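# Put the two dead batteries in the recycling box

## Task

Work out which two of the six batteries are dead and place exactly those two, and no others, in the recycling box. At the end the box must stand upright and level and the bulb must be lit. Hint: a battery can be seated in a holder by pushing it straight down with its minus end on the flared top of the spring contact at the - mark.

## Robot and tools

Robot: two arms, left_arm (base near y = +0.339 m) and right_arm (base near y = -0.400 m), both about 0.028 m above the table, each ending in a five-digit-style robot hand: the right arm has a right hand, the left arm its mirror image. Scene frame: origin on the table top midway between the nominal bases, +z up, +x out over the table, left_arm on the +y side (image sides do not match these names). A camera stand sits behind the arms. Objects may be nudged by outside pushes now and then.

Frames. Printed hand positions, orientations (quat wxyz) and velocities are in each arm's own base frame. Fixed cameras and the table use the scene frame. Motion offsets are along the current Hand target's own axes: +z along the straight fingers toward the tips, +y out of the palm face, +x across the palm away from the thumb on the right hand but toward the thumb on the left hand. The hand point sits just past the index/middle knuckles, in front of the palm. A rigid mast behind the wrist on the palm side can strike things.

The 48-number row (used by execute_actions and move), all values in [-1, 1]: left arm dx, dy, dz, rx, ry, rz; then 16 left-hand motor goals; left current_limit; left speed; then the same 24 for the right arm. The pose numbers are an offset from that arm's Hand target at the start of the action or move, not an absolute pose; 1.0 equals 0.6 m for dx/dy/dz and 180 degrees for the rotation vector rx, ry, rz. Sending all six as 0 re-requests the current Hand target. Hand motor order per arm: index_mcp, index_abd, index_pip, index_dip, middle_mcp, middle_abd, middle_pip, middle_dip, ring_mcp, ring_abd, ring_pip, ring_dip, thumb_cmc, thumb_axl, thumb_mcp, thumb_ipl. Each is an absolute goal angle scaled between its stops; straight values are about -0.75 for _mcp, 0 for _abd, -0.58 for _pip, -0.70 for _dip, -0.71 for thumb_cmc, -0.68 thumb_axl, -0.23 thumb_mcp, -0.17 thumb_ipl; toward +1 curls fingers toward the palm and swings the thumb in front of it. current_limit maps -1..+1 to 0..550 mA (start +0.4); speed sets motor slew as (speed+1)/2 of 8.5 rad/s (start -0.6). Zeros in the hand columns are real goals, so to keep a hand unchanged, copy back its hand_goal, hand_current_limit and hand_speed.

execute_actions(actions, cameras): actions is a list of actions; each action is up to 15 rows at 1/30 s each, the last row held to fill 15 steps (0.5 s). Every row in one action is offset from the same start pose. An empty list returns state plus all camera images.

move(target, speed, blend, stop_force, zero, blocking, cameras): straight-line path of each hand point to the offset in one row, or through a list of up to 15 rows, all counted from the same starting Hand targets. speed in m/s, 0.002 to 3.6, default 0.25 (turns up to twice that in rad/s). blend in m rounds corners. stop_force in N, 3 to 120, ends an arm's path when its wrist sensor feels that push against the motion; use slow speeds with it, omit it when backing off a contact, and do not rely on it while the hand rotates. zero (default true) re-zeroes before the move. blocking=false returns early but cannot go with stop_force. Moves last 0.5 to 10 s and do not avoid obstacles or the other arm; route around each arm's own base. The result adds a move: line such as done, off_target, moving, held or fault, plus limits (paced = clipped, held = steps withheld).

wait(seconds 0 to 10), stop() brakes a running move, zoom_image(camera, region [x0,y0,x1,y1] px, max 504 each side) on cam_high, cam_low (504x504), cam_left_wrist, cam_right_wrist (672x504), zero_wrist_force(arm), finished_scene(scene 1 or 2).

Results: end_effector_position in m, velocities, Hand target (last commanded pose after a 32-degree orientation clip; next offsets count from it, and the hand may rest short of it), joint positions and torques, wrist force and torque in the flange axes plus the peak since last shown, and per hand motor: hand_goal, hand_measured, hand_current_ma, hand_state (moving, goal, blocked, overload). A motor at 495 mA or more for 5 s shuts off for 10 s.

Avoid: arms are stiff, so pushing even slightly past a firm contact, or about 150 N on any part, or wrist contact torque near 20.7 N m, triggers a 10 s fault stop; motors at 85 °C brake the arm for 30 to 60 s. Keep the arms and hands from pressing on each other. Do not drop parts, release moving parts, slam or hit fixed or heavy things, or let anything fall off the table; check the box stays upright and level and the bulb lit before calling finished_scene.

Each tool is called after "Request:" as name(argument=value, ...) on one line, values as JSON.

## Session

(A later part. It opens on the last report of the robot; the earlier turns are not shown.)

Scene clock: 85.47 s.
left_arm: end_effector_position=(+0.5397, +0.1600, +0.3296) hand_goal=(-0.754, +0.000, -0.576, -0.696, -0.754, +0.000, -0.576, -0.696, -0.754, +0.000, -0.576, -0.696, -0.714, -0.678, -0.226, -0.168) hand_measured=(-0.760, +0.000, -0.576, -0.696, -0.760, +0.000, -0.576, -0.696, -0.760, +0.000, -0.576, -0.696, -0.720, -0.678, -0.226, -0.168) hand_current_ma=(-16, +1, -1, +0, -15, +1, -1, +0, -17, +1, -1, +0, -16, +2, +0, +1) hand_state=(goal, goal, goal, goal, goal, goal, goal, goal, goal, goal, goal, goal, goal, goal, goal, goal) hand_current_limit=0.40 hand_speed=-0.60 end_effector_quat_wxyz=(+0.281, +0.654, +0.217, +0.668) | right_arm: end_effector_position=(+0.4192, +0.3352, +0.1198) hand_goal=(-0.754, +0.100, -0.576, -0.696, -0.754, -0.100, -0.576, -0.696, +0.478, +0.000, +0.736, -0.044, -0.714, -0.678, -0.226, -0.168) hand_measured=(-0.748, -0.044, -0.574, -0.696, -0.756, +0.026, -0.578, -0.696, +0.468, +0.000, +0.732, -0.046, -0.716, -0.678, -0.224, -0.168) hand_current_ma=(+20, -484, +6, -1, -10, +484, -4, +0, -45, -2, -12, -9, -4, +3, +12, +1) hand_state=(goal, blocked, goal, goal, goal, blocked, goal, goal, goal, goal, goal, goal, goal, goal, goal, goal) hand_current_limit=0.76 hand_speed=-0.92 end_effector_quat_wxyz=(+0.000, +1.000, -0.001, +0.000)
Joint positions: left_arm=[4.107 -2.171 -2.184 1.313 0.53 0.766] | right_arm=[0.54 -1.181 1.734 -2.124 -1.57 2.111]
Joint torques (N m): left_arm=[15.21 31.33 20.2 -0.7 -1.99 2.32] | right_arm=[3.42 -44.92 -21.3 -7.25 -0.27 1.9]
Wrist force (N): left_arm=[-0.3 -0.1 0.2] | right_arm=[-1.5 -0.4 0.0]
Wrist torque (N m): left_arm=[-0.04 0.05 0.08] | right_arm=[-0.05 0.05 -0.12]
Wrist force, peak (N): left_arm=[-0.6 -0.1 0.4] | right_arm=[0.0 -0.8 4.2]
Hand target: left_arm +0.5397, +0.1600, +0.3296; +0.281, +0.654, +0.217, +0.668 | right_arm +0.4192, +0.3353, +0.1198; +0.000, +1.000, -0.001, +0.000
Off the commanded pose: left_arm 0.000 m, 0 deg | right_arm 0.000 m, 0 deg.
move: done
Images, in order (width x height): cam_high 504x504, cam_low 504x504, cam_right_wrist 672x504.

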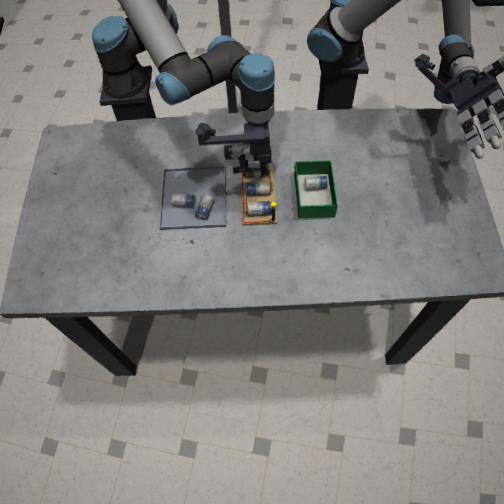

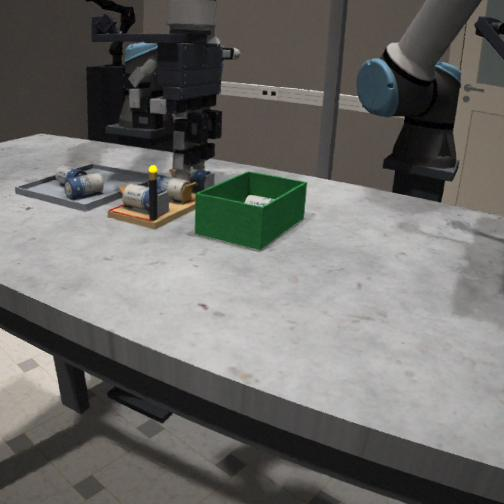

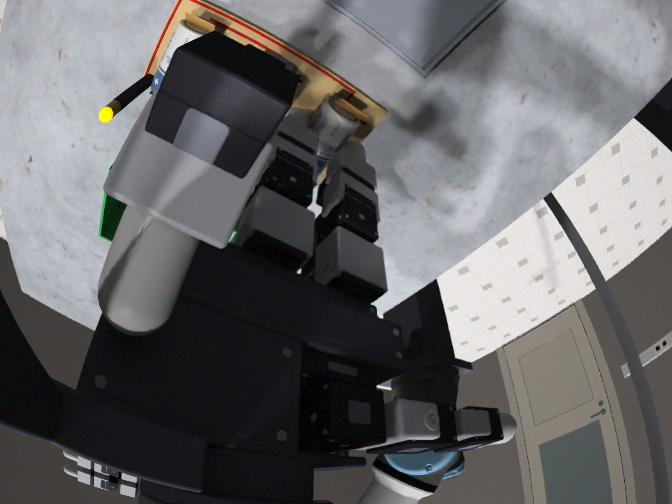

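Request:
execute_actions(actions=[[[0,0,0,0,0,0,-0.754,0,-0.576,-0.696,-0.754,0,-0.576,-0.696,-0.754,0,-0.576,-0.696,-0.714,-0.678,-0.226,-0.168,0.4,-0.6,0,0,0,0,0,0,-0.754,-0.07,-0.576,-0.696,-0.754,0.055,-0.576,-0.696,0.479,0,0.737,-0.043,-0.714,-0.678,-0.226,-0.168,0.5,-0.9]]])

Request:
move(target=[0,0,0,0,0,0,-0.754,0,-0.576,-0.696,-0.754,0,-0.576,-0.696,-0.754,0,-0.576,-0.696,-0.714,-0.678,-0.226,-0.168,0.4,-0.6,-0.0017,-0.0217,0.0013,0,0,0,-0.754,-0.07,-0.576,-0.696,-0.754,0.055,-0.576,-0.696,0.479,0,0.737,-0.043,-0.714,-0.678,-0.226,-0.168,0.5,-0.9], speed=0.05, stop_force=5, cameras=["cam_right_wrist","cam_low","cam_high"])

Request:
zoom_image(camera="cam_right_wrist", region=[200, 0, 460, 220])

Scene clock: 87.97 s.
left_arm: end_effector_position=(+0.5397, +0.1600, +0.3296) hand_goal=(-0.754, +0.000, -0.576, -0.696, -0.754, +0.000, -0.576, -0.696, -0.754, +0.000, -0.576, -0.696, -0.714, -0.678, -0.226, -0.168) hand_measured=(-0.760, +0.000, -0.576, -0.696, -0.760, +0.000, -0.576, -0.696, -0.760, +0.000, -0.576, -0.696, -0.720, -0.678, -0.226, -0.168) hand_current_ma=(-16, +1, -1, +0, -15, +1, -1, +0, -17, +1, -1, +0, -16, +2, +0, +1) hand_state=(goal, goal, goal, goal, goal, goal, goal, goal, goal, goal, goal, goal, goal, goal, goal, goal) hand_current_limit=0.40 hand_speed=-0.60 end_effector_quat_wxyz=(+0.281, +0.654, +0.217, +0.668) | right_arm: end_effector_position=(+0.4192, +0.3353, +0.1198) hand_goal=(-0.754, -0.070, -0.576, -0.696, -0.754, +0.054, -0.576, -0.696, +0.478, +0.000, +0.736, -0.044, -0.714, -0.678, -0.226, -0.168) hand_measured=(-0.750, -0.066, -0.574, -0.696, -0.756, +0.052, -0.578, -0.696, +0.468, +0.000, +0.732, -0.046, -0.716, -0.678, -0.224, -0.168) hand_current_ma=(+17, +11, +6, -1, -4, -8, -4, +0, -45, -2, -12, -9, -4, +3, +12, +1) hand_state=(goal, goal, goal, goal, goal, goal, goal, goal, goal, goal, goal, goal, goal, goal, goal, goal) hand_current_limit=0.50 hand_speed=-0.90 end_effector_quat_wxyz=(+0.000, +1.000, -0.001, +0.000)
Joint positions: left_arm=[4.107 -2.171 -2.184 1.313 0.53 0.766] | right_arm=[0.54 -1.181 1.734 -2.124 -1.57 2.111]
Joint torques (N m): left_arm=[14.24 32.43 20 -0.14 -2.01 2.61] | right_arm=[11.54 -46.29 -21.71 -5.31 -0.99 1.99]
Wrist force (N): left_arm=[-0.3 0.0 0.2] | right_arm=[-0.8 -0.8 0.3]
Wrist torque (N m): left_arm=[-0.03 0.04 0.08] | right_arm=[-0.06 0.19 -0.07]
Wrist force, peak (N): left_arm=[-0.6 0.3 0.3] | right_arm=[-1.8 -0.6 0.1]
Hand target: left_arm +0.5397, +0.1600, +0.3296; +0.281, +0.654, +0.217, +0.668 | right_arm +0.4192, +0.3353, +0.1198; +0.000, +1.000, -0.001, +0.000
Off the commanded pose: left_arm 0.000 m, 0 deg | right_arm 0.000 m, 0 deg.
Step readings (end_effector_position of left_arm | right_arm):
0: (+0.5397, +0.1600, +0.3296) | (+0.4192, +0.3353, +0.1198)
1: (+0.5397, +0.1600, +0.3296) | (+0.4192, +0.3353, +0.1198)
2: (+0.5397, +0.1600, +0.3296) | (+0.4192, +0.3353, +0.1198)
4: (+0.5397, +0.1600, +0.3296) | (+0.4192, +0.3353, +0.1198)
8: (+0.5397, +0.1600, +0.3296) | (+0.4192, +0.3353, +0.1198)
15: (+0.5397, +0.1600, +0.3296) | (+0.4192, +0.3353, +0.1198)

Scene clock: 89.43 s.
left_arm: end_effector_position=(+0.5397, +0.1600, +0.3296) hand_goal=(-0.754, +0.000, -0.576, -0.696, -0.754, +0.000, -0.576, -0.696, -0.754, +0.000, -0.576, -0.696, -0.714, -0.678, -0.226, -0.168) hand_measured=(-0.760, +0.000, -0.576, -0.696, -0.760, +0.000, -0.576, -0.696, -0.760, +0.000, -0.576, -0.696, -0.720, -0.678, -0.226, -0.168) hand_current_ma=(-16, +1, -1, +0, -15, +1, -1, +0, -17, +1, -1, +0, -16, +2, +0, +1) hand_state=(goal, goal, goal, goal, goal, goal, goal, goal, goal, goal, goal, goal, goal, goal, goal, goal) hand_current_limit=0.40 hand_speed=-0.60 end_effector_quat_wxyz=(+0.281, +0.654, +0.217, +0.668) | right_arm: end_effector_position=(+0.4182, +0.3483, +0.1191) hand_goal=(-0.754, -0.070, -0.576, -0.696, -0.754, +0.054, -0.576, -0.696, +0.478, +0.000, +0.736, -0.044, -0.714, -0.678, -0.226, -0.168) hand_measured=(-0.750, -0.066, -0.574, -0.696, -0.756, +0.052, -0.578, -0.696, +0.468, +0.000, +0.732, -0.046, -0.716, -0.678, -0.224, -0.168) hand_current_ma=(+16, +11, +6, -1, -4, -8, -4, +0, -45, -2, -12, -9, -4, +3, +12, +1) hand_state=(goal, goal, goal, goal, goal, goal, goal, goal, goal, goal, goal, goal, goal, goal, goal, goal) hand_current_limit=0.50 hand_speed=-0.90 end_effector_quat_wxyz=(+0.000, +1.000, -0.001, +0.000)
Joint positions: left_arm=[4.107 -2.171 -2.184 1.313 0.53 0.766] | right_arm=[0.559 -1.162 1.709 -2.117 -1.57 2.131]
Joint torques (N m): left_arm=[14 31.63 19.87 -0.48 -1.74 2.26] | right_arm=[12.87 -46.23 -33.84 -0.77 0.21 2.5]
Wrist force (N): left_arm=[-0.2 0.1 0.0] | right_arm=[-0.6 -0.8 0.2]
Wrist torque (N m): left_arm=[0.00 0.02 0.08] | right_arm=[-0.05 0.17 -0.22]
Wrist force, peak (N): left_arm=[-0.7 -0.1 -0.1] | right_arm=[-0.6 -1.2 0.4]
Hand target: left_arm +0.5397, +0.1600, +0.3296; +0.281, +0.654, +0.217, +0.668 | right_arm +0.4182, +0.3483, +0.1191; +0.000, +1.000, -0.001, +0.000
Off the commanded pose: left_arm 0.000 m, 0 deg | right_arm 0.000 m, 0 deg.
move: done
Images, in order (width x height): cam_high 504x504, cam_low 504x504, cam_right_wrist 672x504.

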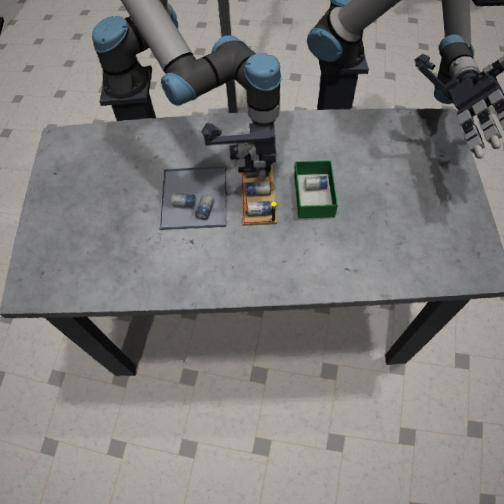

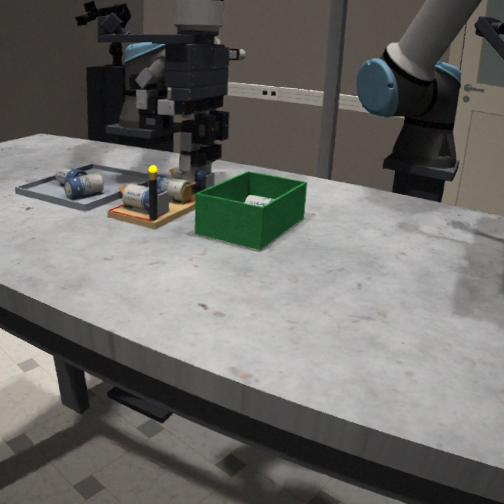

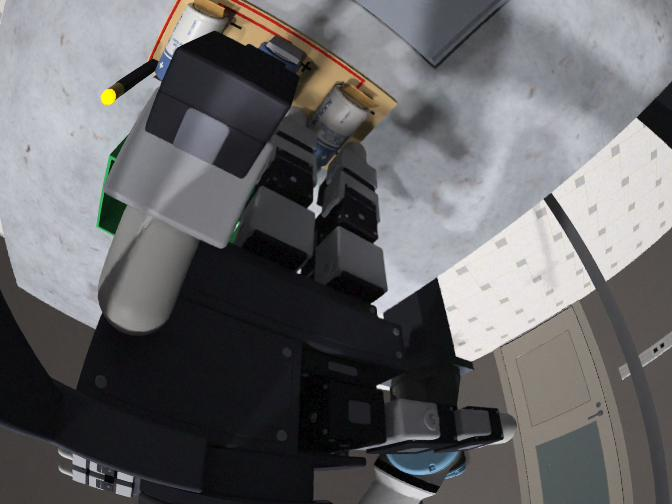

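Scaled by 1.938 from the camera's 672x504 image, which has a finer 960x720 frame.

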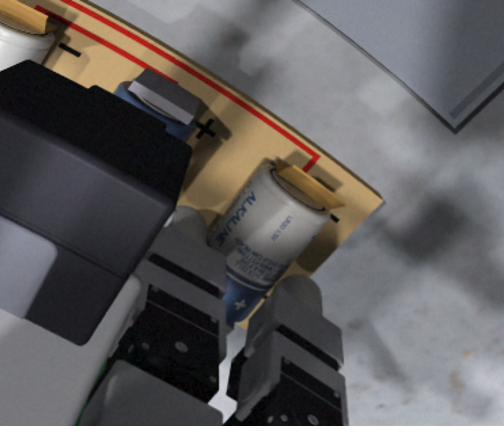

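Request:
execute_actions(actions=[[[0,0,0,0,0,0,-0.754,0,-0.576,-0.696,-0.754,0,-0.576,-0.696,-0.754,0,-0.576,-0.696,-0.714,-0.678,-0.226,-0.168,0.4,-0.6,0,0,0,0,0,0,-0.754,0.1,-0.576,-0.696,-0.754,-0.1,-0.576,-0.696,0.479,0,0.737,-0.043,-0.714,-0.678,-0.226,-0.168,0.76,-0.92]],[[0,0,0,0,0,0,-0.754,0,-0.576,-0.696,-0.754,0,-0.576,-0.696,-0.754,0,-0.576,-0.696,-0.714,-0.678,-0.226,-0.168,0.4,-0.6,0,0,0,0,0,0,-0.754,0.1,-0.576,-0.696,-0.754,-0.1,-0.576,-0.696,0.479,0,0.737,-0.043,-0.714,-0.678,-0.226,-0.168,0.76,-0.92]]])

Request:
move(target=[0,0,0,0,0,0,-0.754,0,-0.576,-0.696,-0.754,0,-0.576,-0.696,-0.754,0,-0.576,-0.696,-0.714,-0.678,-0.226,-0.168,0.4,-0.6,0,0,-0.033,0,0,0,-0.754,0.1,-0.576,-0.696,-0.754,-0.1,-0.576,-0.696,0.479,0,0.737,-0.043,-0.714,-0.678,-0.226,-0.168,0.76,-0.92], speed=0.03, cameras=["cam_low","cam_right_wrist"])

Request:
zoom_image(camera="cam_low", region=[80, 110, 240, 250])

Scene clock: 91.87 s.
left_arm: end_effector_position=(+0.5397, +0.1600, +0.3296) hand_goal=(-0.754, +0.000, -0.576, -0.696, -0.754, +0.000, -0.576, -0.696, -0.754, +0.000, -0.576, -0.696, -0.714, -0.678, -0.226, -0.168) hand_measured=(-0.760, +0.000, -0.576, -0.696, -0.760, +0.000, -0.576, -0.696, -0.760, +0.000, -0.576, -0.696, -0.720, -0.678, -0.226, -0.168) hand_current_ma=(-16, +1, -1, +0, -15, +1, -1, +0, -17, +1, -1, +0, -16, +2, +0, +1) hand_state=(goal, goal, goal, goal, goal, goal, goal, goal, goal, goal, goal, goal, goal, goal, goal, goal) hand_current_limit=0.40 hand_speed=-0.60 end_effector_quat_wxyz=(+0.281, +0.654, +0.217, +0.668) | right_arm: end_effector_position=(+0.4182, +0.3483, +0.1191) hand_goal=(-0.754, +0.100, -0.576, -0.696, -0.754, -0.100, -0.576, -0.696, +0.478, +0.000, +0.736, -0.044, -0.714, -0.678, -0.226, -0.168) hand_measured=(-0.750, -0.046, -0.574, -0.696, -0.754, +0.030, -0.578, -0.696, +0.468, +0.000, +0.732, -0.046, -0.716, -0.678, -0.224, -0.168) hand_current_ma=(+14, -484, +6, -1, -1, +484, -4, +0, -45, -2, -12, -9, -4, +3, +12, +1) hand_state=(goal, blocked, goal, goal, goal, blocked, goal, goal, goal, goal, goal, goal, goal, goal, goal, goal) hand_current_limit=0.76 hand_speed=-0.92 end_effector_quat_wxyz=(+0.000, +1.000, -0.001, +0.000)
Joint positions: left_arm=[4.107 -2.171 -2.184 1.313 0.53 0.766] | right_arm=[0.559 -1.162 1.709 -2.117 -1.57 2.131]
Joint torques (N m): left_arm=[12.84 32 18.91 -0.16 -1.92 2.58] | right_arm=[12.41 -48.83 -32.35 -1.58 -0.06 2.48]
Wrist force (N): left_arm=[-0.3 0.1 0.0] | right_arm=[0.3 -0.7 1.5]
Wrist torque (N m): left_arm=[0.00 0.04 0.07] | right_arm=[-0.16 0.25 -0.14]
Wrist force, peak (N): left_arm=[-0.8 0.1 0.2] | right_arm=[0.3 -0.7 1.6]
Hand target: left_arm +0.5397, +0.1600, +0.3296; +0.281, +0.654, +0.217, +0.668 | right_arm +0.4182, +0.3483, +0.1191; +0.000, +1.000, -0.001, +0.000
Off the commanded pose: left_arm 0.000 m, 0 deg | right_arm 0.000 m, 0 deg.
Step readings (end_effector_position of left_arm | right_arm):
0: (+0.5397, +0.1600, +0.3296) | (+0.4182, +0.3483, +0.1191)
1: (+0.5397, +0.1600, +0.3296) | (+0.4182, +0.3483, +0.1191)
2: (+0.5397, +0.1600, +0.3296) | (+0.4182, +0.3483, +0.1191)
4: (+0.5397, +0.1600, +0.3296) | (+0.4182, +0.3483, +0.1191)
8: (+0.5397, +0.1600, +0.3296) | (+0.4182, +0.3483, +0.1191)
15: (+0.5397, +0.1600, +0.3296) | (+0.4182, +0.3483, +0.1191)
16: (+0.5397, +0.1600, +0.3296) | (+0.4182, +0.3483, +0.1191)
17: (+0.5397, +0.1600, +0.3296) | (+0.4182, +0.3483, +0.1191)
19: (+0.5397, +0.1600, +0.3296) | (+0.4182, +0.3483, +0.1191)
23: (+0.5397, +0.1600, +0.3296) | (+0.4182, +0.3483, +0.1191)
30: (+0.5397, +0.1600, +0.3296) | (+0.4182, +0.3483, +0.1191)

Scene clock: 92.97 s.
left_arm: end_effector_position=(+0.5397, +0.1600, +0.3296) hand_goal=(-0.754, +0.000, -0.576, -0.696, -0.754, +0.000, -0.576, -0.696, -0.754, +0.000, -0.576, -0.696, -0.714, -0.678, -0.226, -0.168) hand_measured=(-0.760, +0.000, -0.576, -0.696, -0.760, +0.000, -0.576, -0.696, -0.760, +0.000, -0.576, -0.696, -0.720, -0.678, -0.226, -0.168) hand_current_ma=(-16, +1, -1, +0, -15, +1, -1, +0, -17, +1, -1, +0, -16, +2, +0, +1) hand_state=(goal, goal, goal, goal, goal, goal, goal, goal, goal, goal, goal, goal, goal, goal, goal, goal) hand_current_limit=0.40 hand_speed=-0.60 end_effector_quat_wxyz=(+0.281, +0.654, +0.217, +0.668) | right_arm: end_effector_position=(+0.4182, +0.3483, +0.1388) hand_goal=(-0.754, +0.100, -0.576, -0.696, -0.754, -0.100, -0.576, -0.696, +0.478, +0.000, +0.736, -0.044, -0.714, -0.678, -0.226, -0.168) hand_measured=(-0.752, -0.046, -0.574, -0.696, -0.752, +0.028, -0.576, -0.696, +0.468, +0.000, +0.732, -0.046, -0.716, -0.678, -0.224, -0.168) hand_current_ma=(+6, -484, +6, -1, +5, +484, -2, +0, -45, -2, -12, -9, -4, +3, +12, +1) hand_state=(goal, blocked, goal, goal, goal, blocked, goal, goal, goal, goal, goal, goal, goal, goal, goal, goal) hand_current_limit=0.76 hand_speed=-0.92 end_effector_quat_wxyz=(+0.000, +1.000, -0.001, +0.000)
Joint positions: left_arm=[4.107 -2.171 -2.184 1.313 0.53 0.766] | right_arm=[0.559 -1.186 1.685 -2.071 -1.57 2.131]
Joint torques (N m): left_arm=[14.02 32.95 20.43 -0.24 -2.16 2.54] | right_arm=[9.33 -62.39 -35.28 -1.01 -0.59 1.5]
Wrist force (N): left_arm=[-0.6 0.0 0.2] | right_arm=[-0.1 -0.8 3.5]
Wrist torque (N m): left_arm=[-0.03 0.09 0.05] | right_arm=[-0.33 0.25 -0.18]
Wrist force, peak (N): left_arm=[-0.6 0.1 0.2] | right_arm=[-0.5 -0.8 4.3]
Hand target: left_arm +0.5397, +0.1600, +0.3296; +0.281, +0.654, +0.217, +0.668 | right_arm +0.4182, +0.3483, +0.1389; +0.000, +1.000, -0.001, +0.000
Off the commanded pose: left_arm 0.000 m, 0 deg | right_arm 0.000 m, 0 deg.
move: done
Images, in order (width x height): cam_low 504x504, cam_right_wrist 672x504.

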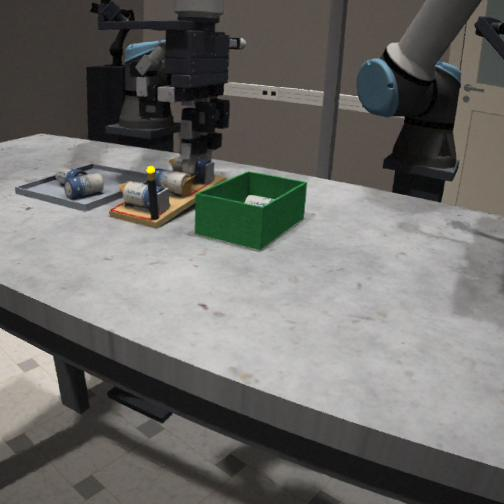

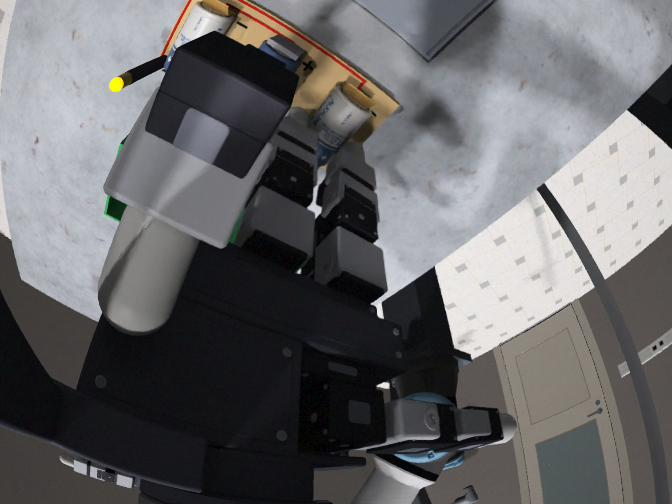

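Scaled by 3.150 from the camera's 504x504 image, which has a finer 720x720 frame.

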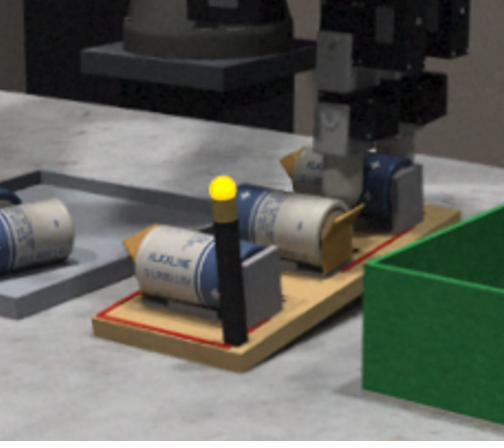

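Request:
move(target=[0,0,0,0,0,0,-0.754,0,-0.576,-0.696,-0.754,0,-0.576,-0.696,-0.754,0,-0.576,-0.696,-0.714,-0.678,-0.226,-0.168,0.4,-0.6,0,0,0.0325,0,0,0,-0.754,0.1,-0.576,-0.696,-0.754,-0.1,-0.576,-0.696,0.479,0,0.737,-0.043,-0.714,-0.678,-0.226,-0.168,0.76,-0.92], speed=0.05, stop_force=8)

Request:
execute_actions(actions=[[[0,0,0,0,0,0,-0.754,0,-0.576,-0.696,-0.754,0,-0.576,-0.696,-0.754,0,-0.576,-0.696,-0.714,-0.678,-0.226,-0.168,0.4,-0.6,0,0,0,0,0,0,-0.754,-0.07,-0.576,-0.696,-0.754,0.055,-0.576,-0.696,0.479,0,0.737,-0.043,-0.714,-0.678,-0.226,-0.168,0.5,-0.9]]])

Request:
move(target=[0,0,0,0,0,0,-0.754,0,-0.576,-0.696,-0.754,0,-0.576,-0.696,-0.754,0,-0.576,-0.696,-0.714,-0.678,-0.226,-0.168,0.4,-0.6,0,0.01,0.0013,0,0,0,-0.754,-0.07,-0.576,-0.696,-0.754,0.055,-0.576,-0.696,0.479,0,0.737,-0.043,-0.714,-0.678,-0.226,-0.168,0.5,-0.9], speed=0.05)

Request:
execute_actions(actions=[[[0,0,0,0,0,0,-0.754,0,-0.576,-0.696,-0.754,0,-0.576,-0.696,-0.754,0,-0.576,-0.696,-0.714,-0.678,-0.226,-0.168,0.4,-0.6,0,0,0,0,0,0,-0.754,0.1,-0.576,-0.696,-0.754,-0.1,-0.576,-0.696,-1,-0.12,-0.14,0.1,-0.714,-0.678,-0.226,-0.168,0.76,-0.88]],[[0,0,0,0,0,0,-0.754,0,-0.576,-0.696,-0.754,0,-0.576,-0.696,-0.754,0,-0.576,-0.696,-0.714,-0.678,-0.226,-0.168,0.4,-0.6,0,0,0,0,0,0,-0.754,0.1,-0.576,-0.696,-0.754,-0.1,-0.576,-0.696,-1,-0.12,-0.14,0.1,-0.714,-0.678,-0.226,-0.168,0.76,-0.8]],[[0,0,0,0,0,0,-0.754,0,-0.576,-0.696,-0.754,0,-0.576,-0.696,-0.754,0,-0.576,-0.696,-0.714,-0.678,-0.226,-0.168,0.4,-0.6,0,0,0,0,0,0,-0.754,0.1,-0.576,-0.696,-0.754,-0.1,-0.576,-0.696,-1,-0.12,-0.14,0.1,-0.714,-0.678,-0.226,-0.168,0.76,-0.8]]], cameras=["cam_high","cam_low","cam_right_wrist"])

Request:
zoom_image(camera="cam_low", region=[80, 110, 240, 250])

Request:
zoom_image(camera="cam_high", region=[220, 140, 290, 230])

Scene clock: 106.23 s.
left_arm: end_effector_position=(+0.5397, +0.1600, +0.3296) hand_goal=(-0.754, +0.000, -0.576, -0.696, -0.754, +0.000, -0.576, -0.696, -0.754, +0.000, -0.576, -0.696, -0.714, -0.678, -0.226, -0.168) hand_measured=(-0.760, +0.000, -0.576, -0.696, -0.760, +0.000, -0.576, -0.696, -0.760, +0.000, -0.576, -0.696, -0.720, -0.678, -0.226, -0.168) hand_current_ma=(-16, +1, -1, +0, -15, +1, -1, +0, -17, +1, -1, +0, -16, +2, +0, +1) hand_state=(goal, goal, goal, goal, goal, goal, goal, goal, goal, goal, goal, goal, goal, goal, goal, goal) hand_current_limit=0.40 hand_speed=-0.60 end_effector_quat_wxyz=(+0.281, +0.654, +0.217, +0.668) | right_arm: end_effector_position=(+0.4182, +0.3483, +0.1195) hand_goal=(-0.754, +0.100, -0.576, -0.696, -0.754, -0.100, -0.576, -0.696, +0.478, +0.000, +0.736, -0.044, -0.714, -0.678, -0.226, -0.168) hand_measured=(-0.750, -0.046, -0.574, -0.696, -0.752, +0.026, -0.576, -0.696, +0.468, +0.000, +0.732, -0.046, -0.716, -0.678, -0.224, -0.168) hand_current_ma=(+12, -484, +5, -1, +9, +484, +0, +0, -45, -2, -12, -9, -4, +3, +12, +1) hand_state=(goal, blocked, goal, goal, goal, blocked, goal, goal, goal, goal, goal, goal, goal, goal, goal, goal) hand_current_limit=0.76 hand_speed=-0.92 end_effector_quat_wxyz=(+0.000, +1.000, -0.001, +0.000)
Joint positions: left_arm=[4.107 -2.171 -2.184 1.313 0.53 0.766] | right_arm=[0.559 -1.163 1.708 -2.116 -1.57 2.131]
Joint torques (N m): left_arm=[13.68 33.15 19.16 -0.32 -1.94 2.68] | right_arm=[-9.69 -54.83 -29.46 -1.96 -0.48 -0.96]
Wrist force (N): left_arm=[-0.4 0.0 0.2] | right_arm=[-1.4 -0.5 -3.9]
Wrist torque (N m): left_arm=[-0.02 0.06 0.06] | right_arm=[0.23 0.04 -0.28]
Wrist force, peak (N): left_arm=[-0.5 0.0 0.5] | right_arm=[-1.6 -0.6 -4.5]
Hand target: left_arm +0.5397, +0.1600, +0.3296; +0.281, +0.654, +0.217, +0.668 | right_arm +0.4182, +0.3483, +0.1196; +0.000, +1.000, -0.001, +0.000
Off the commanded pose: left_arm 0.000 m, 0 deg | right_arm 0.000 m, 0 deg.
move: contact (right_arm)

Scene clock: 106.93 s.
left_arm: end_effector_position=(+0.5397, +0.1600, +0.3296) hand_goal=(-0.754, +0.000, -0.576, -0.696, -0.754, +0.000, -0.576, -0.696, -0.754, +0.000, -0.576, -0.696, -0.714, -0.678, -0.226, -0.168) hand_measured=(-0.760, +0.000, -0.576, -0.696, -0.760, +0.000, -0.576, -0.696, -0.760, +0.000, -0.576, -0.696, -0.720, -0.678, -0.226, -0.168) hand_current_ma=(-16, +1, -1, +0, -15, +1, -1, +0, -17, +1, -1, +0, -16, +2, +0, +1) hand_state=(goal, goal, goal, goal, goal, goal, goal, goal, goal, goal, goal, goal, goal, goal, goal, goal) hand_current_limit=0.40 hand_speed=-0.60 end_effector_quat_wxyz=(+0.281, +0.654, +0.217, +0.668) | right_arm: end_effector_position=(+0.4182, +0.3483, +0.1196) hand_goal=(-0.754, -0.070, -0.576, -0.696, -0.754, +0.054, -0.576, -0.696, +0.478, +0.000, +0.736, -0.044, -0.714, -0.678, -0.226, -0.168) hand_measured=(-0.750, -0.066, -0.574, -0.696, -0.752, +0.052, -0.576, -0.696, +0.468, +0.000, +0.732, -0.046, -0.716, -0.678, -0.224, -0.168) hand_current_ma=(+12, +11, +5, -1, +9, -8, +0, +0, -45, -2, -12, -9, -4, +3, +12, +1) hand_state=(goal, goal, goal, goal, goal, goal, goal, goal, goal, goal, goal, goal, goal, goal, goal, goal) hand_current_limit=0.50 hand_speed=-0.90 end_effector_quat_wxyz=(+0.000, +1.000, -0.001, +0.000)
Joint positions: left_arm=[4.107 -2.171 -2.184 1.313 0.53 0.766] | right_arm=[0.559 -1.163 1.708 -2.116 -1.57 2.131]
Joint torques (N m): left_arm=[13.46 31.84 20.22 -0.22 -1.74 2.65] | right_arm=[-9.63 -57 -31.82 -1.18 -0.47 -0.96]
Wrist force (N): left_arm=[-0.2 0.0 0.5] | right_arm=[-0.7 -0.9 0.2]
Wrist torque (N m): left_arm=[-0.05 0.05 0.08] | right_arm=[-0.07 0.18 -0.23]
Wrist force, peak (N): left_arm=[-0.7 0.0 0.3] | right_arm=[-1.6 -0.4 -4.3]
Hand target: left_arm +0.5397, +0.1600, +0.3296; +0.281, +0.654, +0.217, +0.668 | right_arm +0.4182, +0.3483, +0.1196; +0.000, +1.000, -0.001, +0.000
Off the commanded pose: left_arm 0.000 m, 0 deg | right_arm 0.000 m, 0 deg.
Step readings (end_effector_position of left_arm | right_arm):
0: (+0.5397, +0.1600, +0.3296) | (+0.4182, +0.3483, +0.1195)
1: (+0.5397, +0.1600, +0.3296) | (+0.4182, +0.3483, +0.1196)
2: (+0.5397, +0.1600, +0.3296) | (+0.4182, +0.3483, +0.1196)
4: (+0.5397, +0.1600, +0.3296) | (+0.4182, +0.3483, +0.1196)
8: (+0.5397, +0.1600, +0.3296) | (+0.4182, +0.3483, +0.1196)
15: (+0.5397, +0.1600, +0.3296) | (+0.4182, +0.3483, +0.1196)

Scene clock: 107.70 s.
left_arm: end_effector_position=(+0.5397, +0.1600, +0.3296) hand_goal=(-0.754, +0.000, -0.576, -0.696, -0.754, +0.000, -0.576, -0.696, -0.754, +0.000, -0.576, -0.696, -0.714, -0.678, -0.226, -0.168) hand_measured=(-0.760, +0.000, -0.576, -0.696, -0.760, +0.000, -0.576, -0.696, -0.760, +0.000, -0.576, -0.696, -0.720, -0.678, -0.226, -0.168) hand_current_ma=(-16, +1, -1, +0, -15, +1, -1, +0, -17, +1, -1, +0, -16, +2, +0, +1) hand_state=(goal, goal, goal, goal, goal, goal, goal, goal, goal, goal, goal, goal, goal, goal, goal, goal) hand_current_limit=0.40 hand_speed=-0.60 end_effector_quat_wxyz=(+0.281, +0.654, +0.217, +0.668) | right_arm: end_effector_position=(+0.4182, +0.3424, +0.1188) hand_goal=(-0.754, -0.070, -0.576, -0.696, -0.754, +0.054, -0.576, -0.696, +0.478, +0.000, +0.736, -0.044, -0.714, -0.678, -0.226, -0.168) hand_measured=(-0.750, -0.066, -0.574, -0.696, -0.752, +0.052, -0.576, -0.696, +0.468, +0.000, +0.732, -0.046, -0.716, -0.678, -0.224, -0.168) hand_current_ma=(+12, +11, +5, -1, +9, -8, +0, +0, -45, -2, -12, -9, -4, +3, +12, +1) hand_state=(goal, goal, goal, goal, goal, goal, goal, goal, goal, goal, goal, goal, goal, goal, goal, goal) hand_current_limit=0.50 hand_speed=-0.90 end_effector_quat_wxyz=(+0.000, +1.000, -0.001, +0.000)
Joint positions: left_arm=[4.107 -2.171 -2.184 1.313 0.53 0.766] | right_arm=[0.551 -1.171 1.722 -2.122 -1.57 2.123]
Joint torques (N m): left_arm=[14.02 32.56 19.08 -0.3 -1.86 2.54] | right_arm=[-12.35 -58.4 -21.29 -6.67 -0.95 -2.08]
Wrist force (N): left_arm=[-0.4 0.0 0.2] | right_arm=[-0.7 -0.8 0.0]
Wrist torque (N m): left_arm=[-0.03 0.06 0.07] | right_arm=[-0.04 0.19 -0.23]
Wrist force, peak (N): left_arm=[-0.3 0.3 0.4] | right_arm=[-0.7 -1.0 0.3]
Hand target: left_arm +0.5397, +0.1600, +0.3296; +0.281, +0.654, +0.217, +0.668 | right_arm +0.4182, +0.3423, +0.1188; +0.000, +1.000, -0.001, +0.000
Off the commanded pose: left_arm 0.000 m, 0 deg | right_arm 0.000 m, 0 deg.
move: done

Scene clock: 110.40 s.
left_arm: end_effector_position=(+0.5397, +0.1600, +0.3296) hand_goal=(-0.754, +0.000, -0.576, -0.696, -0.754, +0.000, -0.576, -0.696, -0.754, +0.000, -0.576, -0.696, -0.714, -0.678, -0.226, -0.168) hand_measured=(-0.760, +0.000, -0.576, -0.696, -0.760, +0.000, -0.576, -0.696, -0.760, +0.000, -0.576, -0.696, -0.720, -0.678, -0.226, -0.168) hand_current_ma=(-16, +1, -1, +0, -15, +1, -1, +0, -17, +1, -1, +0, -16, +2, +0, +1) hand_state=(goal, goal, goal, goal, goal, goal, goal, goal, goal, goal, goal, goal, goal, goal, goal, goal) hand_current_limit=0.40 hand_speed=-0.60 end_effector_quat_wxyz=(+0.281, +0.654, +0.217, +0.668) | right_arm: end_effector_position=(+0.4182, +0.3423, +0.1188) hand_goal=(-0.754, +0.100, -0.576, -0.696, -0.754, -0.100, -0.576, -0.696, -1.000, -0.120, -0.140, +0.100, -0.714, -0.678, -0.226, -0.168) hand_measured=(-0.752, -0.052, -0.574, -0.696, -0.752, +0.026, -0.576, -0.696, -0.994, -0.116, -0.140, +0.098, -0.716, -0.678, -0.224, -0.168) hand_current_ma=(+11, -484, +5, -1, +9, +484, +0, +0, +28, +10, +3, -10, -4, +3, +12, +1) hand_state=(goal, blocked, goal, goal, goal, blocked, goal, goal, goal, goal, goal, goal, goal, goal, goal, goal) hand_current_limit=0.76 hand_speed=-0.80 end_effector_quat_wxyz=(+0.000, +1.000, -0.001, +0.000)
Joint positions: left_arm=[4.107 -2.171 -2.184 1.313 0.53 0.766] | right_arm=[0.551 -1.171 1.722 -2.122 -1.57 2.122]
Joint torques (N m): left_arm=[13.06 31.88 19.33 -0.24 -1.55 2.4] | right_arm=[-11.54 -59.29 -20.69 -4.26 -0.54 -2.13]
Wrist force (N): left_arm=[-0.1 0.3 0.2] | right_arm=[0.2 -0.9 0.8]
Wrist torque (N m): left_arm=[0.00 0.02 0.08] | right_arm=[-0.15 0.26 -0.15]
Wrist force, peak (N): left_arm=[-0.6 0.3 0.3] | right_arm=[0.4 -1.0 1.0]
Hand target: left_arm +0.5397, +0.1600, +0.3296; +0.281, +0.654, +0.217, +0.668 | right_arm +0.4182, +0.3423, +0.1188; +0.000, +1.000, -0.001, +0.000
Off the commanded pose: left_arm 0.000 m, 0 deg | right_arm 0.000 m, 0 deg.
Step readings (end_effector_position of left_arm | right_arm):
0: (+0.5397, +0.1600, +0.3296) | (+0.4182, +0.3424, +0.1188)
1: (+0.5397, +0.1600, +0.3296) | (+0.4182, +0.3424, +0.1188)
2: (+0.5397, +0.1600, +0.3296) | (+0.4182, +0.3424, +0.1188)
4: (+0.5397, +0.1600, +0.3296) | (+0.4182, +0.3423, +0.1188)
8: (+0.5397, +0.1600, +0.3296) | (+0.4182, +0.3423, +0.1188)
15: (+0.5397, +0.1600, +0.3296) | (+0.4182, +0.3423, +0.1188)
16: (+0.5397, +0.1600, +0.3296) | (+0.4182, +0.3423, +0.1188)
17: (+0.5397, +0.1600, +0.3296) | (+0.4182, +0.3423, +0.1188)
19: (+0.5397, +0.1600, +0.3296) | (+0.4182, +0.3423, +0.1188)
23: (+0.5397, +0.1600, +0.3296) | (+0.4182, +0.3423, +0.1188)
30: (+0.5397, +0.1600, +0.3296) | (+0.4182, +0.3423, +0.1188)
31: (+0.5397, +0.1600, +0.3296) | (+0.4182, +0.3423, +0.1188)
32: (+0.5397, +0.1600, +0.3296) | (+0.4182, +0.3423, +0.1188)
34: (+0.5397, +0.1600, +0.3296) | (+0.4182, +0.3423, +0.1188)
38: (+0.5397, +0.1600, +0.3296) | (+0.4182, +0.3423, +0.1188)
45: (+0.5397, +0.1600, +0.3296) | (+0.4182, +0.3423, +0.1188)
Images, in order (width x height): cam_high 504x504, cam_low 504x504, cam_right_wrist 672x504.

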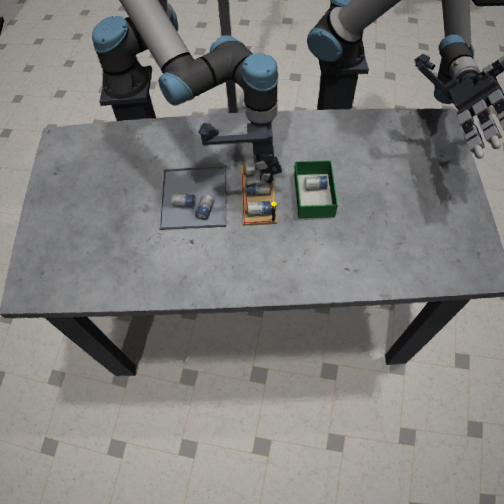

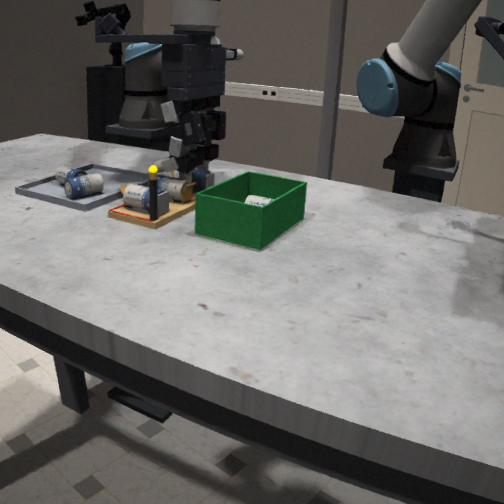

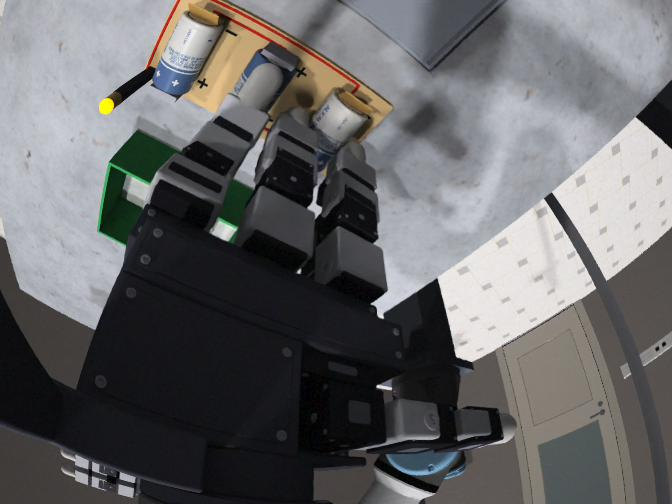

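Scaled by 3.150 from the camera's 504x504 image, which has a finer 720x720 frame.

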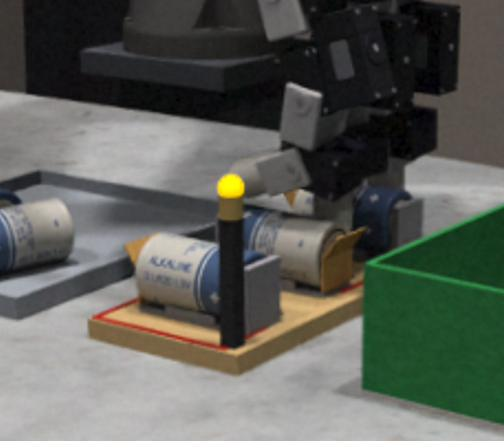

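Scaled by 5.600 from the camera's 504x504 image, which has a finer 720x720 frame.

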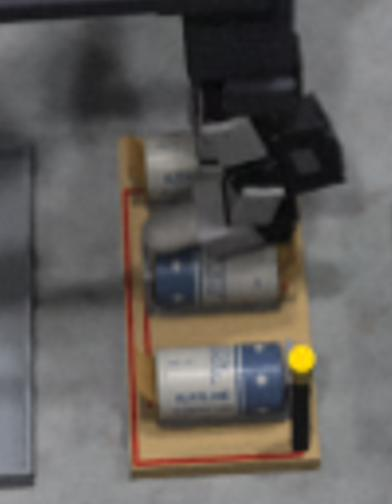

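Request:
execute_actions(actions=[[[0,0,0,0,0,0,-0.754,0,-0.576,-0.696,-0.754,0,-0.576,-0.696,-0.754,0,-0.576,-0.696,-0.714,-0.678,-0.226,-0.168,0.4,-0.6,0,0,0,0,0,0,-0.754,0.12,-0.576,-0.696,-0.754,-0.12,-0.576,-0.696,-1,-0.13,-0.4,-0.4,-0.714,-0.678,-0.226,-0.168,0.76,-0.9]],[[0,0,0,0,0,0,-0.754,0,-0.576,-0.696,-0.754,0,-0.576,-0.696,-0.754,0,-0.576,-0.696,-0.714,-0.678,-0.226,-0.168,0.4,-0.6,0,0,0,0,0,0,-0.754,0.12,-0.576,-0.696,-0.754,-0.12,-0.576,-0.696,-1,-0.13,-0.4,-0.4,-0.714,-0.678,-0.226,-0.168,0.76,-0.9]]], cameras=["cam_high","cam_low","cam_right_wrist"])

Request:
zoom_image(camera="cam_low", region=[80, 110, 240, 250])

Scene clock: 112.37 s.
left_arm: end_effector_position=(+0.5397, +0.1600, +0.3296) hand_goal=(-0.754, +0.000, -0.576, -0.696, -0.754, +0.000, -0.576, -0.696, -0.754, +0.000, -0.576, -0.696, -0.714, -0.678, -0.226, -0.168) hand_measured=(-0.760, +0.000, -0.576, -0.696, -0.760, +0.000, -0.576, -0.696, -0.760, +0.000, -0.576, -0.696, -0.720, -0.678, -0.226, -0.168) hand_current_ma=(-16, +1, -1, +0, -15, +1, -1, +0, -17, +1, -1, +0, -16, +2, +0, +1) hand_state=(goal, goal, goal, goal, goal, goal, goal, goal, goal, goal, goal, goal, goal, goal, goal, goal) hand_current_limit=0.40 hand_speed=-0.60 end_effector_quat_wxyz=(+0.281, +0.654, +0.217, +0.668) | right_arm: end_effector_position=(+0.4182, +0.3423, +0.1189) hand_goal=(-0.754, +0.120, -0.576, -0.696, -0.754, -0.120, -0.576, -0.696, -1.000, -0.130, -0.400, -0.400, -0.714, -0.678, -0.226, -0.168) hand_measured=(-0.752, -0.052, -0.574, -0.696, -0.752, +0.024, -0.576, -0.696, -0.986, -0.126, -0.200, +0.030, -0.716, -0.678, -0.224, -0.168) hand_current_ma=(+9, -484, +5, -1, +6, +484, +0, +0, +58, +9, +484, +484, -4, +3, +12, +1) hand_state=(goal, blocked, goal, goal, goal, blocked, goal, goal, goal, goal, blocked, blocked, goal, goal, goal, goal) hand_current_limit=0.76 hand_speed=-0.90 end_effector_quat_wxyz=(+0.000, +1.000, -0.001, +0.000)
Joint positions: left_arm=[4.107 -2.171 -2.184 1.313 0.53 0.766] | right_arm=[0.551 -1.171 1.722 -2.122 -1.57 2.122]
Joint torques (N m): left_arm=[14.14 33.53 19.28 -0.14 -1.93 2.4] | right_arm=[-11.69 -46.4 -20.51 -2.44 -0.29 -1.98]
Wrist force (N): left_arm=[-0.3 0.2 0.3] | right_arm=[-0.1 -2.3 -5.8]
Wrist torque (N m): left_arm=[-0.01 0.05 0.07] | right_arm=[0.22 0.75 -0.27]
Wrist force, peak (N): left_arm=[-0.5 0.3 0.5] | right_arm=[0.0 -2.5 -6.0]
Hand target: left_arm +0.5397, +0.1600, +0.3296; +0.281, +0.654, +0.217, +0.668 | right_arm +0.4182, +0.3423, +0.1188; +0.000, +1.000, -0.001, +0.000
Off the commanded pose: left_arm 0.000 m, 0 deg | right_arm 0.000 m, 0 deg.
Step readings (end_effector_position of left_arm | right_arm):
0: (+0.5397, +0.1600, +0.3296) | (+0.4182, +0.3423, +0.1188)
1: (+0.5397, +0.1600, +0.3296) | (+0.4182, +0.3423, +0.1188)
2: (+0.5397, +0.1600, +0.3296) | (+0.4182, +0.3423, +0.1188)
4: (+0.5397, +0.1600, +0.3296) | (+0.4182, +0.3423, +0.1188)
8: (+0.5397, +0.1600, +0.3296) | (+0.4182, +0.3423, +0.1188)
15: (+0.5397, +0.1600, +0.3296) | (+0.4182, +0.3423, +0.1189)
16: (+0.5397, +0.1600, +0.3296) | (+0.4182, +0.3423, +0.1189)
17: (+0.5397, +0.1600, +0.3296) | (+0.4182, +0.3423, +0.1189)
19: (+0.5397, +0.1600, +0.3296) | (+0.4182, +0.3423, +0.1189)
23: (+0.5397, +0.1600, +0.3296) | (+0.4182, +0.3423, +0.1189)
30: (+0.5397, +0.1600, +0.3296) | (+0.4182, +0.3423, +0.1189)
Images, in order (width x height): cam_high 504x504, cam_low 504x504, cam_right_wrist 672x504.

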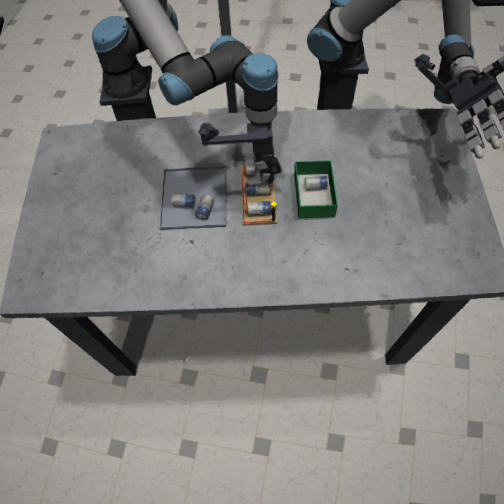

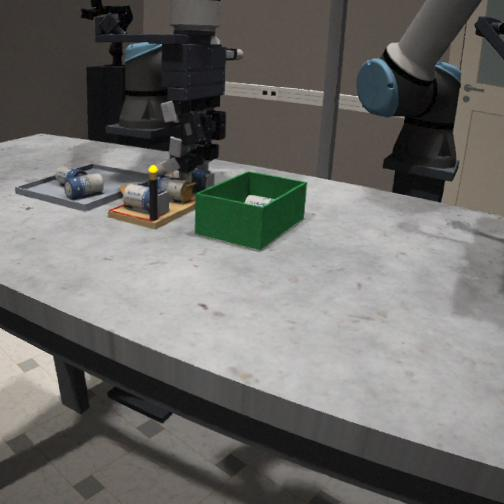

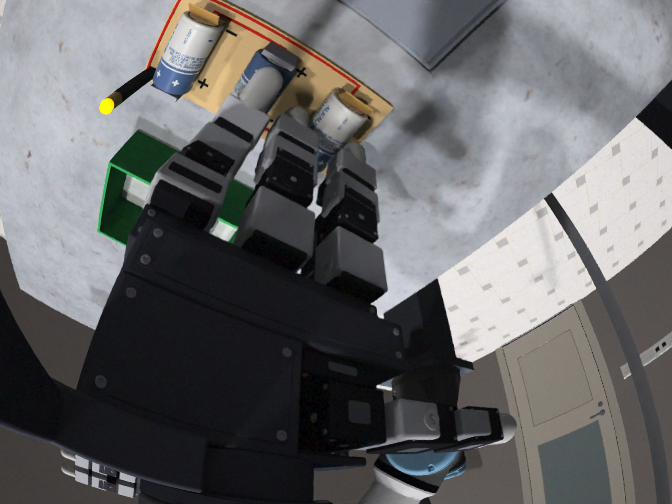

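Scaled by 3.150 from the camera's 504x504 image, which has a finer 720x720 frame.

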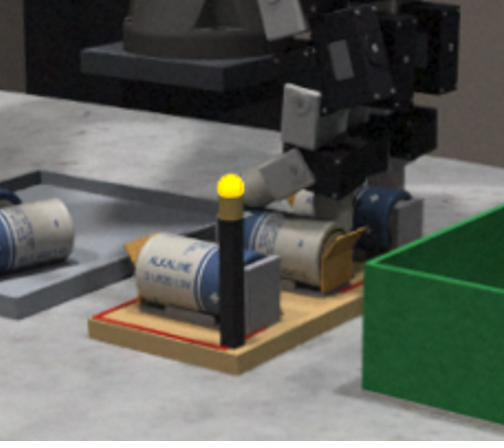

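Request:
move(target=[0,0,0,0,0,0,-0.754,0,-0.576,-0.696,-0.754,0,-0.576,-0.696,-0.754,0,-0.576,-0.696,-0.714,-0.678,-0.226,-0.168,0.4,-0.6,0,0,-0.02,0,0,0,-0.754,0.12,-0.576,-0.696,-0.754,-0.12,-0.576,-0.696,-1,-0.13,-0.4,-0.4,-0.714,-0.678,-0.226,-0.168,0.76,-0.7], speed=0.03, cameras=["cam_high","cam_low"])

Request:
zoom_image(camera="cam_low", region=[80, 110, 240, 250])

Scene clock: 114.00 s.
left_arm: end_effector_position=(+0.5397, +0.1600, +0.3296) hand_goal=(-0.754, +0.000, -0.576, -0.696, -0.754, +0.000, -0.576, -0.696, -0.754, +0.000, -0.576, -0.696, -0.714, -0.678, -0.226, -0.168) hand_measured=(-0.760, +0.000, -0.576, -0.696, -0.760, +0.000, -0.576, -0.696, -0.760, +0.000, -0.576, -0.696, -0.720, -0.678, -0.226, -0.168) hand_current_ma=(-16, +1, -1, +0, -15, +1, -1, +0, -17, +1, -1, +0, -16, +2, +0, +1) hand_state=(goal, goal, goal, goal, goal, goal, goal, goal, goal, goal, goal, goal, goal, goal, goal, goal) hand_current_limit=0.40 hand_speed=-0.60 end_effector_quat_wxyz=(+0.281, +0.654, +0.217, +0.668) | right_arm: end_effector_position=(+0.4182, +0.3423, +0.1308) hand_goal=(-0.754, +0.120, -0.576, -0.696, -0.754, -0.120, -0.576, -0.696, -1.000, -0.130, -0.400, -0.400, -0.714, -0.678, -0.226, -0.168) hand_measured=(-0.762, -0.052, -0.580, -0.698, -0.762, +0.022, -0.582, -0.698, -0.926, -0.130, -0.216, -0.338, -0.716, -0.678, -0.224, -0.168) hand_current_ma=(-33, -484, -17, -6, -34, +484, -21, -7, +352, -1, +484, +279, -4, +3, +12, +1) hand_state=(goal, blocked, goal, goal, goal, blocked, goal, goal, blocked, goal, blocked, blocked, goal, goal, goal, goal) hand_current_limit=0.76 hand_speed=-0.70 end_effector_quat_wxyz=(+0.000, +1.000, -0.001, +0.000)
Joint positions: left_arm=[4.107 -2.171 -2.184 1.313 0.53 0.766] | right_arm=[0.551 -1.185 1.708 -2.094 -1.57 2.122]
Joint torques (N m): left_arm=[13.86 32.88 19.55 -0.29 -1.88 2.43] | right_arm=[-11.38 -58.77 -34.03 -0.85 -0.38 -2.15]
Wrist force (N): left_arm=[-0.5 0.2 0.2] | right_arm=[-0.8 0.9 -0.1]
Wrist torque (N m): left_arm=[0.01 0.06 0.06] | right_arm=[-0.27 0.37 -0.10]
Wrist force, peak (N): left_arm=[-0.5 0.4 0.3] | right_arm=[-0.1 -2.5 -6.0]
Hand target: left_arm +0.5397, +0.1600, +0.3296; +0.281, +0.654, +0.217, +0.668 | right_arm +0.4182, +0.3423, +0.1308; +0.000, +1.000, -0.001, +0.000
Off the commanded pose: left_arm 0.000 m, 0 deg | right_arm 0.000 m, 0 deg.
move: done
Images, in order (width x height): cam_high 504x504, cam_low 504x504.

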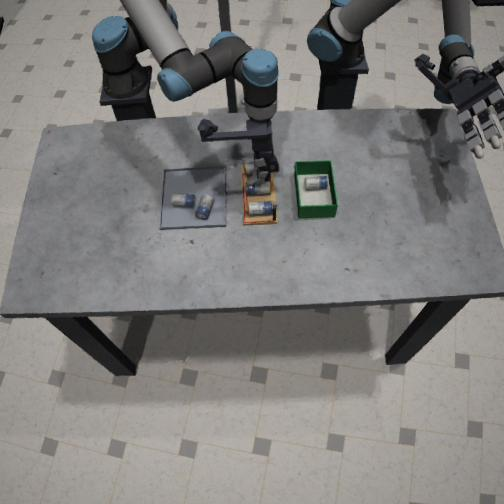

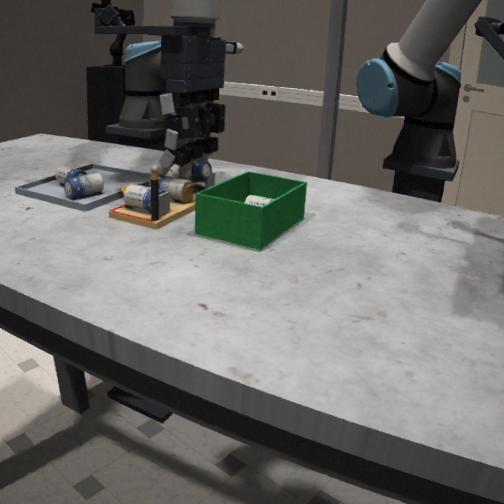

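Scaled by 3.150 from the camera's 504x504 image, which has a finer 720x720 frame.

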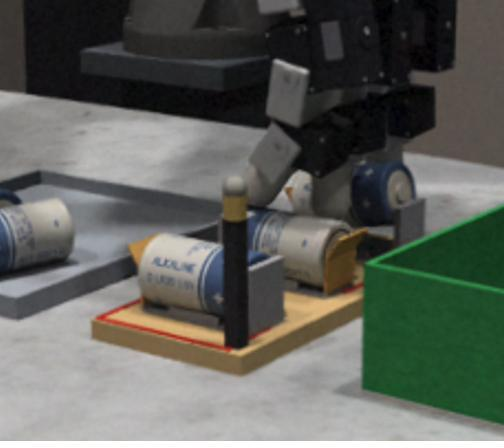

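Request:
move(target=[0,0,0,0,0,0,-0.754,0,-0.576,-0.696,-0.754,0,-0.576,-0.696,-0.754,0,-0.576,-0.696,-0.714,-0.678,-0.226,-0.168,0.4,-0.6,0,0,-0.025,0,0,0,-0.754,0.12,-0.576,-0.696,-0.754,-0.12,-0.576,-0.696,-1,-0.13,-0.45,-0.45,-0.714,-0.678,-0.226,-0.168,0.76,-0.7], speed=0.03, cameras=["cam_low","cam_right_wrist"])

Request:
zoom_image(camera="cam_low", region=[80, 110, 240, 250])

Scene clock: 115.53 s.
left_arm: end_effector_position=(+0.5397, +0.1600, +0.3296) hand_goal=(-0.754, +0.000, -0.576, -0.696, -0.754, +0.000, -0.576, -0.696, -0.754, +0.000, -0.576, -0.696, -0.714, -0.678, -0.226, -0.168) hand_measured=(-0.760, +0.000, -0.576, -0.696, -0.760, +0.000, -0.576, -0.696, -0.760, +0.000, -0.576, -0.696, -0.720, -0.678, -0.226, -0.168) hand_current_ma=(-16, +1, -1, +0, -15, +1, -1, +0, -17, +1, -1, +0, -16, +2, +0, +1) hand_state=(goal, goal, goal, goal, goal, goal, goal, goal, goal, goal, goal, goal, goal, goal, goal, goal) hand_current_limit=0.40 hand_speed=-0.60 end_effector_quat_wxyz=(+0.281, +0.654, +0.217, +0.668) | right_arm: end_effector_position=(+0.4182, +0.3423, +0.1457) hand_goal=(-0.754, +0.120, -0.576, -0.696, -0.754, -0.120, -0.576, -0.696, -1.000, -0.130, -0.450, -0.450, -0.714, -0.678, -0.226, -0.168) hand_measured=(-0.754, -0.052, -0.578, -0.698, -0.758, +0.022, -0.582, -0.698, -0.992, -0.132, -0.446, -0.448, -0.716, -0.678, -0.224, -0.168) hand_current_ma=(+0, -484, -6, -6, -18, +484, -22, -8, +37, -8, +15, +10, -4, +3, +12, +1) hand_state=(goal, blocked, goal, goal, goal, blocked, goal, goal, goal, goal, goal, goal, goal, goal, goal, goal) hand_current_limit=0.76 hand_speed=-0.70 end_effector_quat_wxyz=(+0.000, +1.000, -0.001, +0.000)
Joint positions: left_arm=[4.107 -2.171 -2.184 1.313 0.53 0.766] | right_arm=[0.551 -1.202 1.69 -2.058 -1.57 2.122]
Joint torques (N m): left_arm=[13.51 34.72 19.25 -0.25 -2.02 2.46] | right_arm=[-11.71 -59.49 -34.38 -0.86 -0.55 -2.07]
Wrist force (N): left_arm=[-0.3 0.3 0.3] | right_arm=[-0.6 -0.8 1.4]
Wrist torque (N m): left_arm=[0.00 0.05 0.07] | right_arm=[-0.20 0.18 -0.21]
Wrist force, peak (N): left_arm=[-0.7 0.3 0.3] | right_arm=[-0.3 2.2 -1.6]
Hand target: left_arm +0.5397, +0.1600, +0.3296; +0.281, +0.654, +0.217, +0.668 | right_arm +0.4182, +0.3423, +0.1458; +0.000, +1.000, -0.001, +0.000
Off the commanded pose: left_arm 0.000 m, 0 deg | right_arm 0.000 m, 0 deg.
move: done
Images, in order (width x height): cam_low 504x504, cam_right_wrist 672x504.

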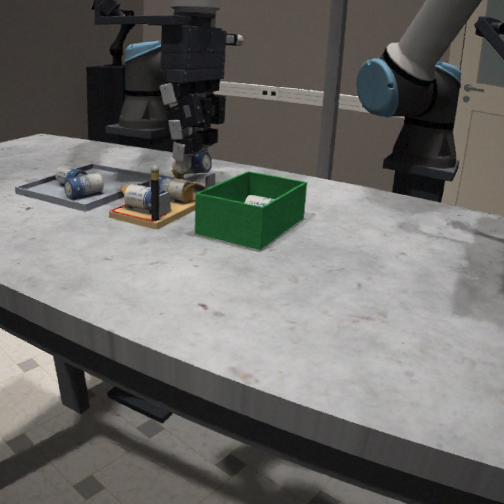

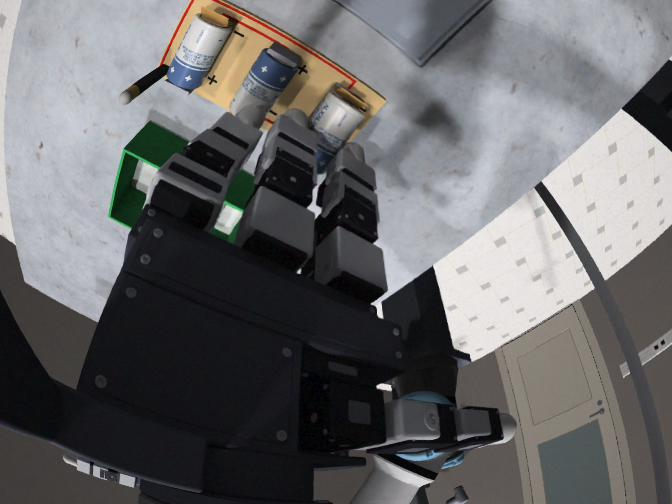

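Scaled by 3.150 from the camera's 504x504 image, which has a finer 720x720 frame.

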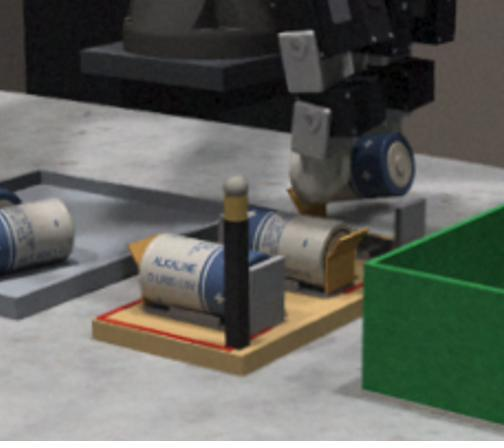

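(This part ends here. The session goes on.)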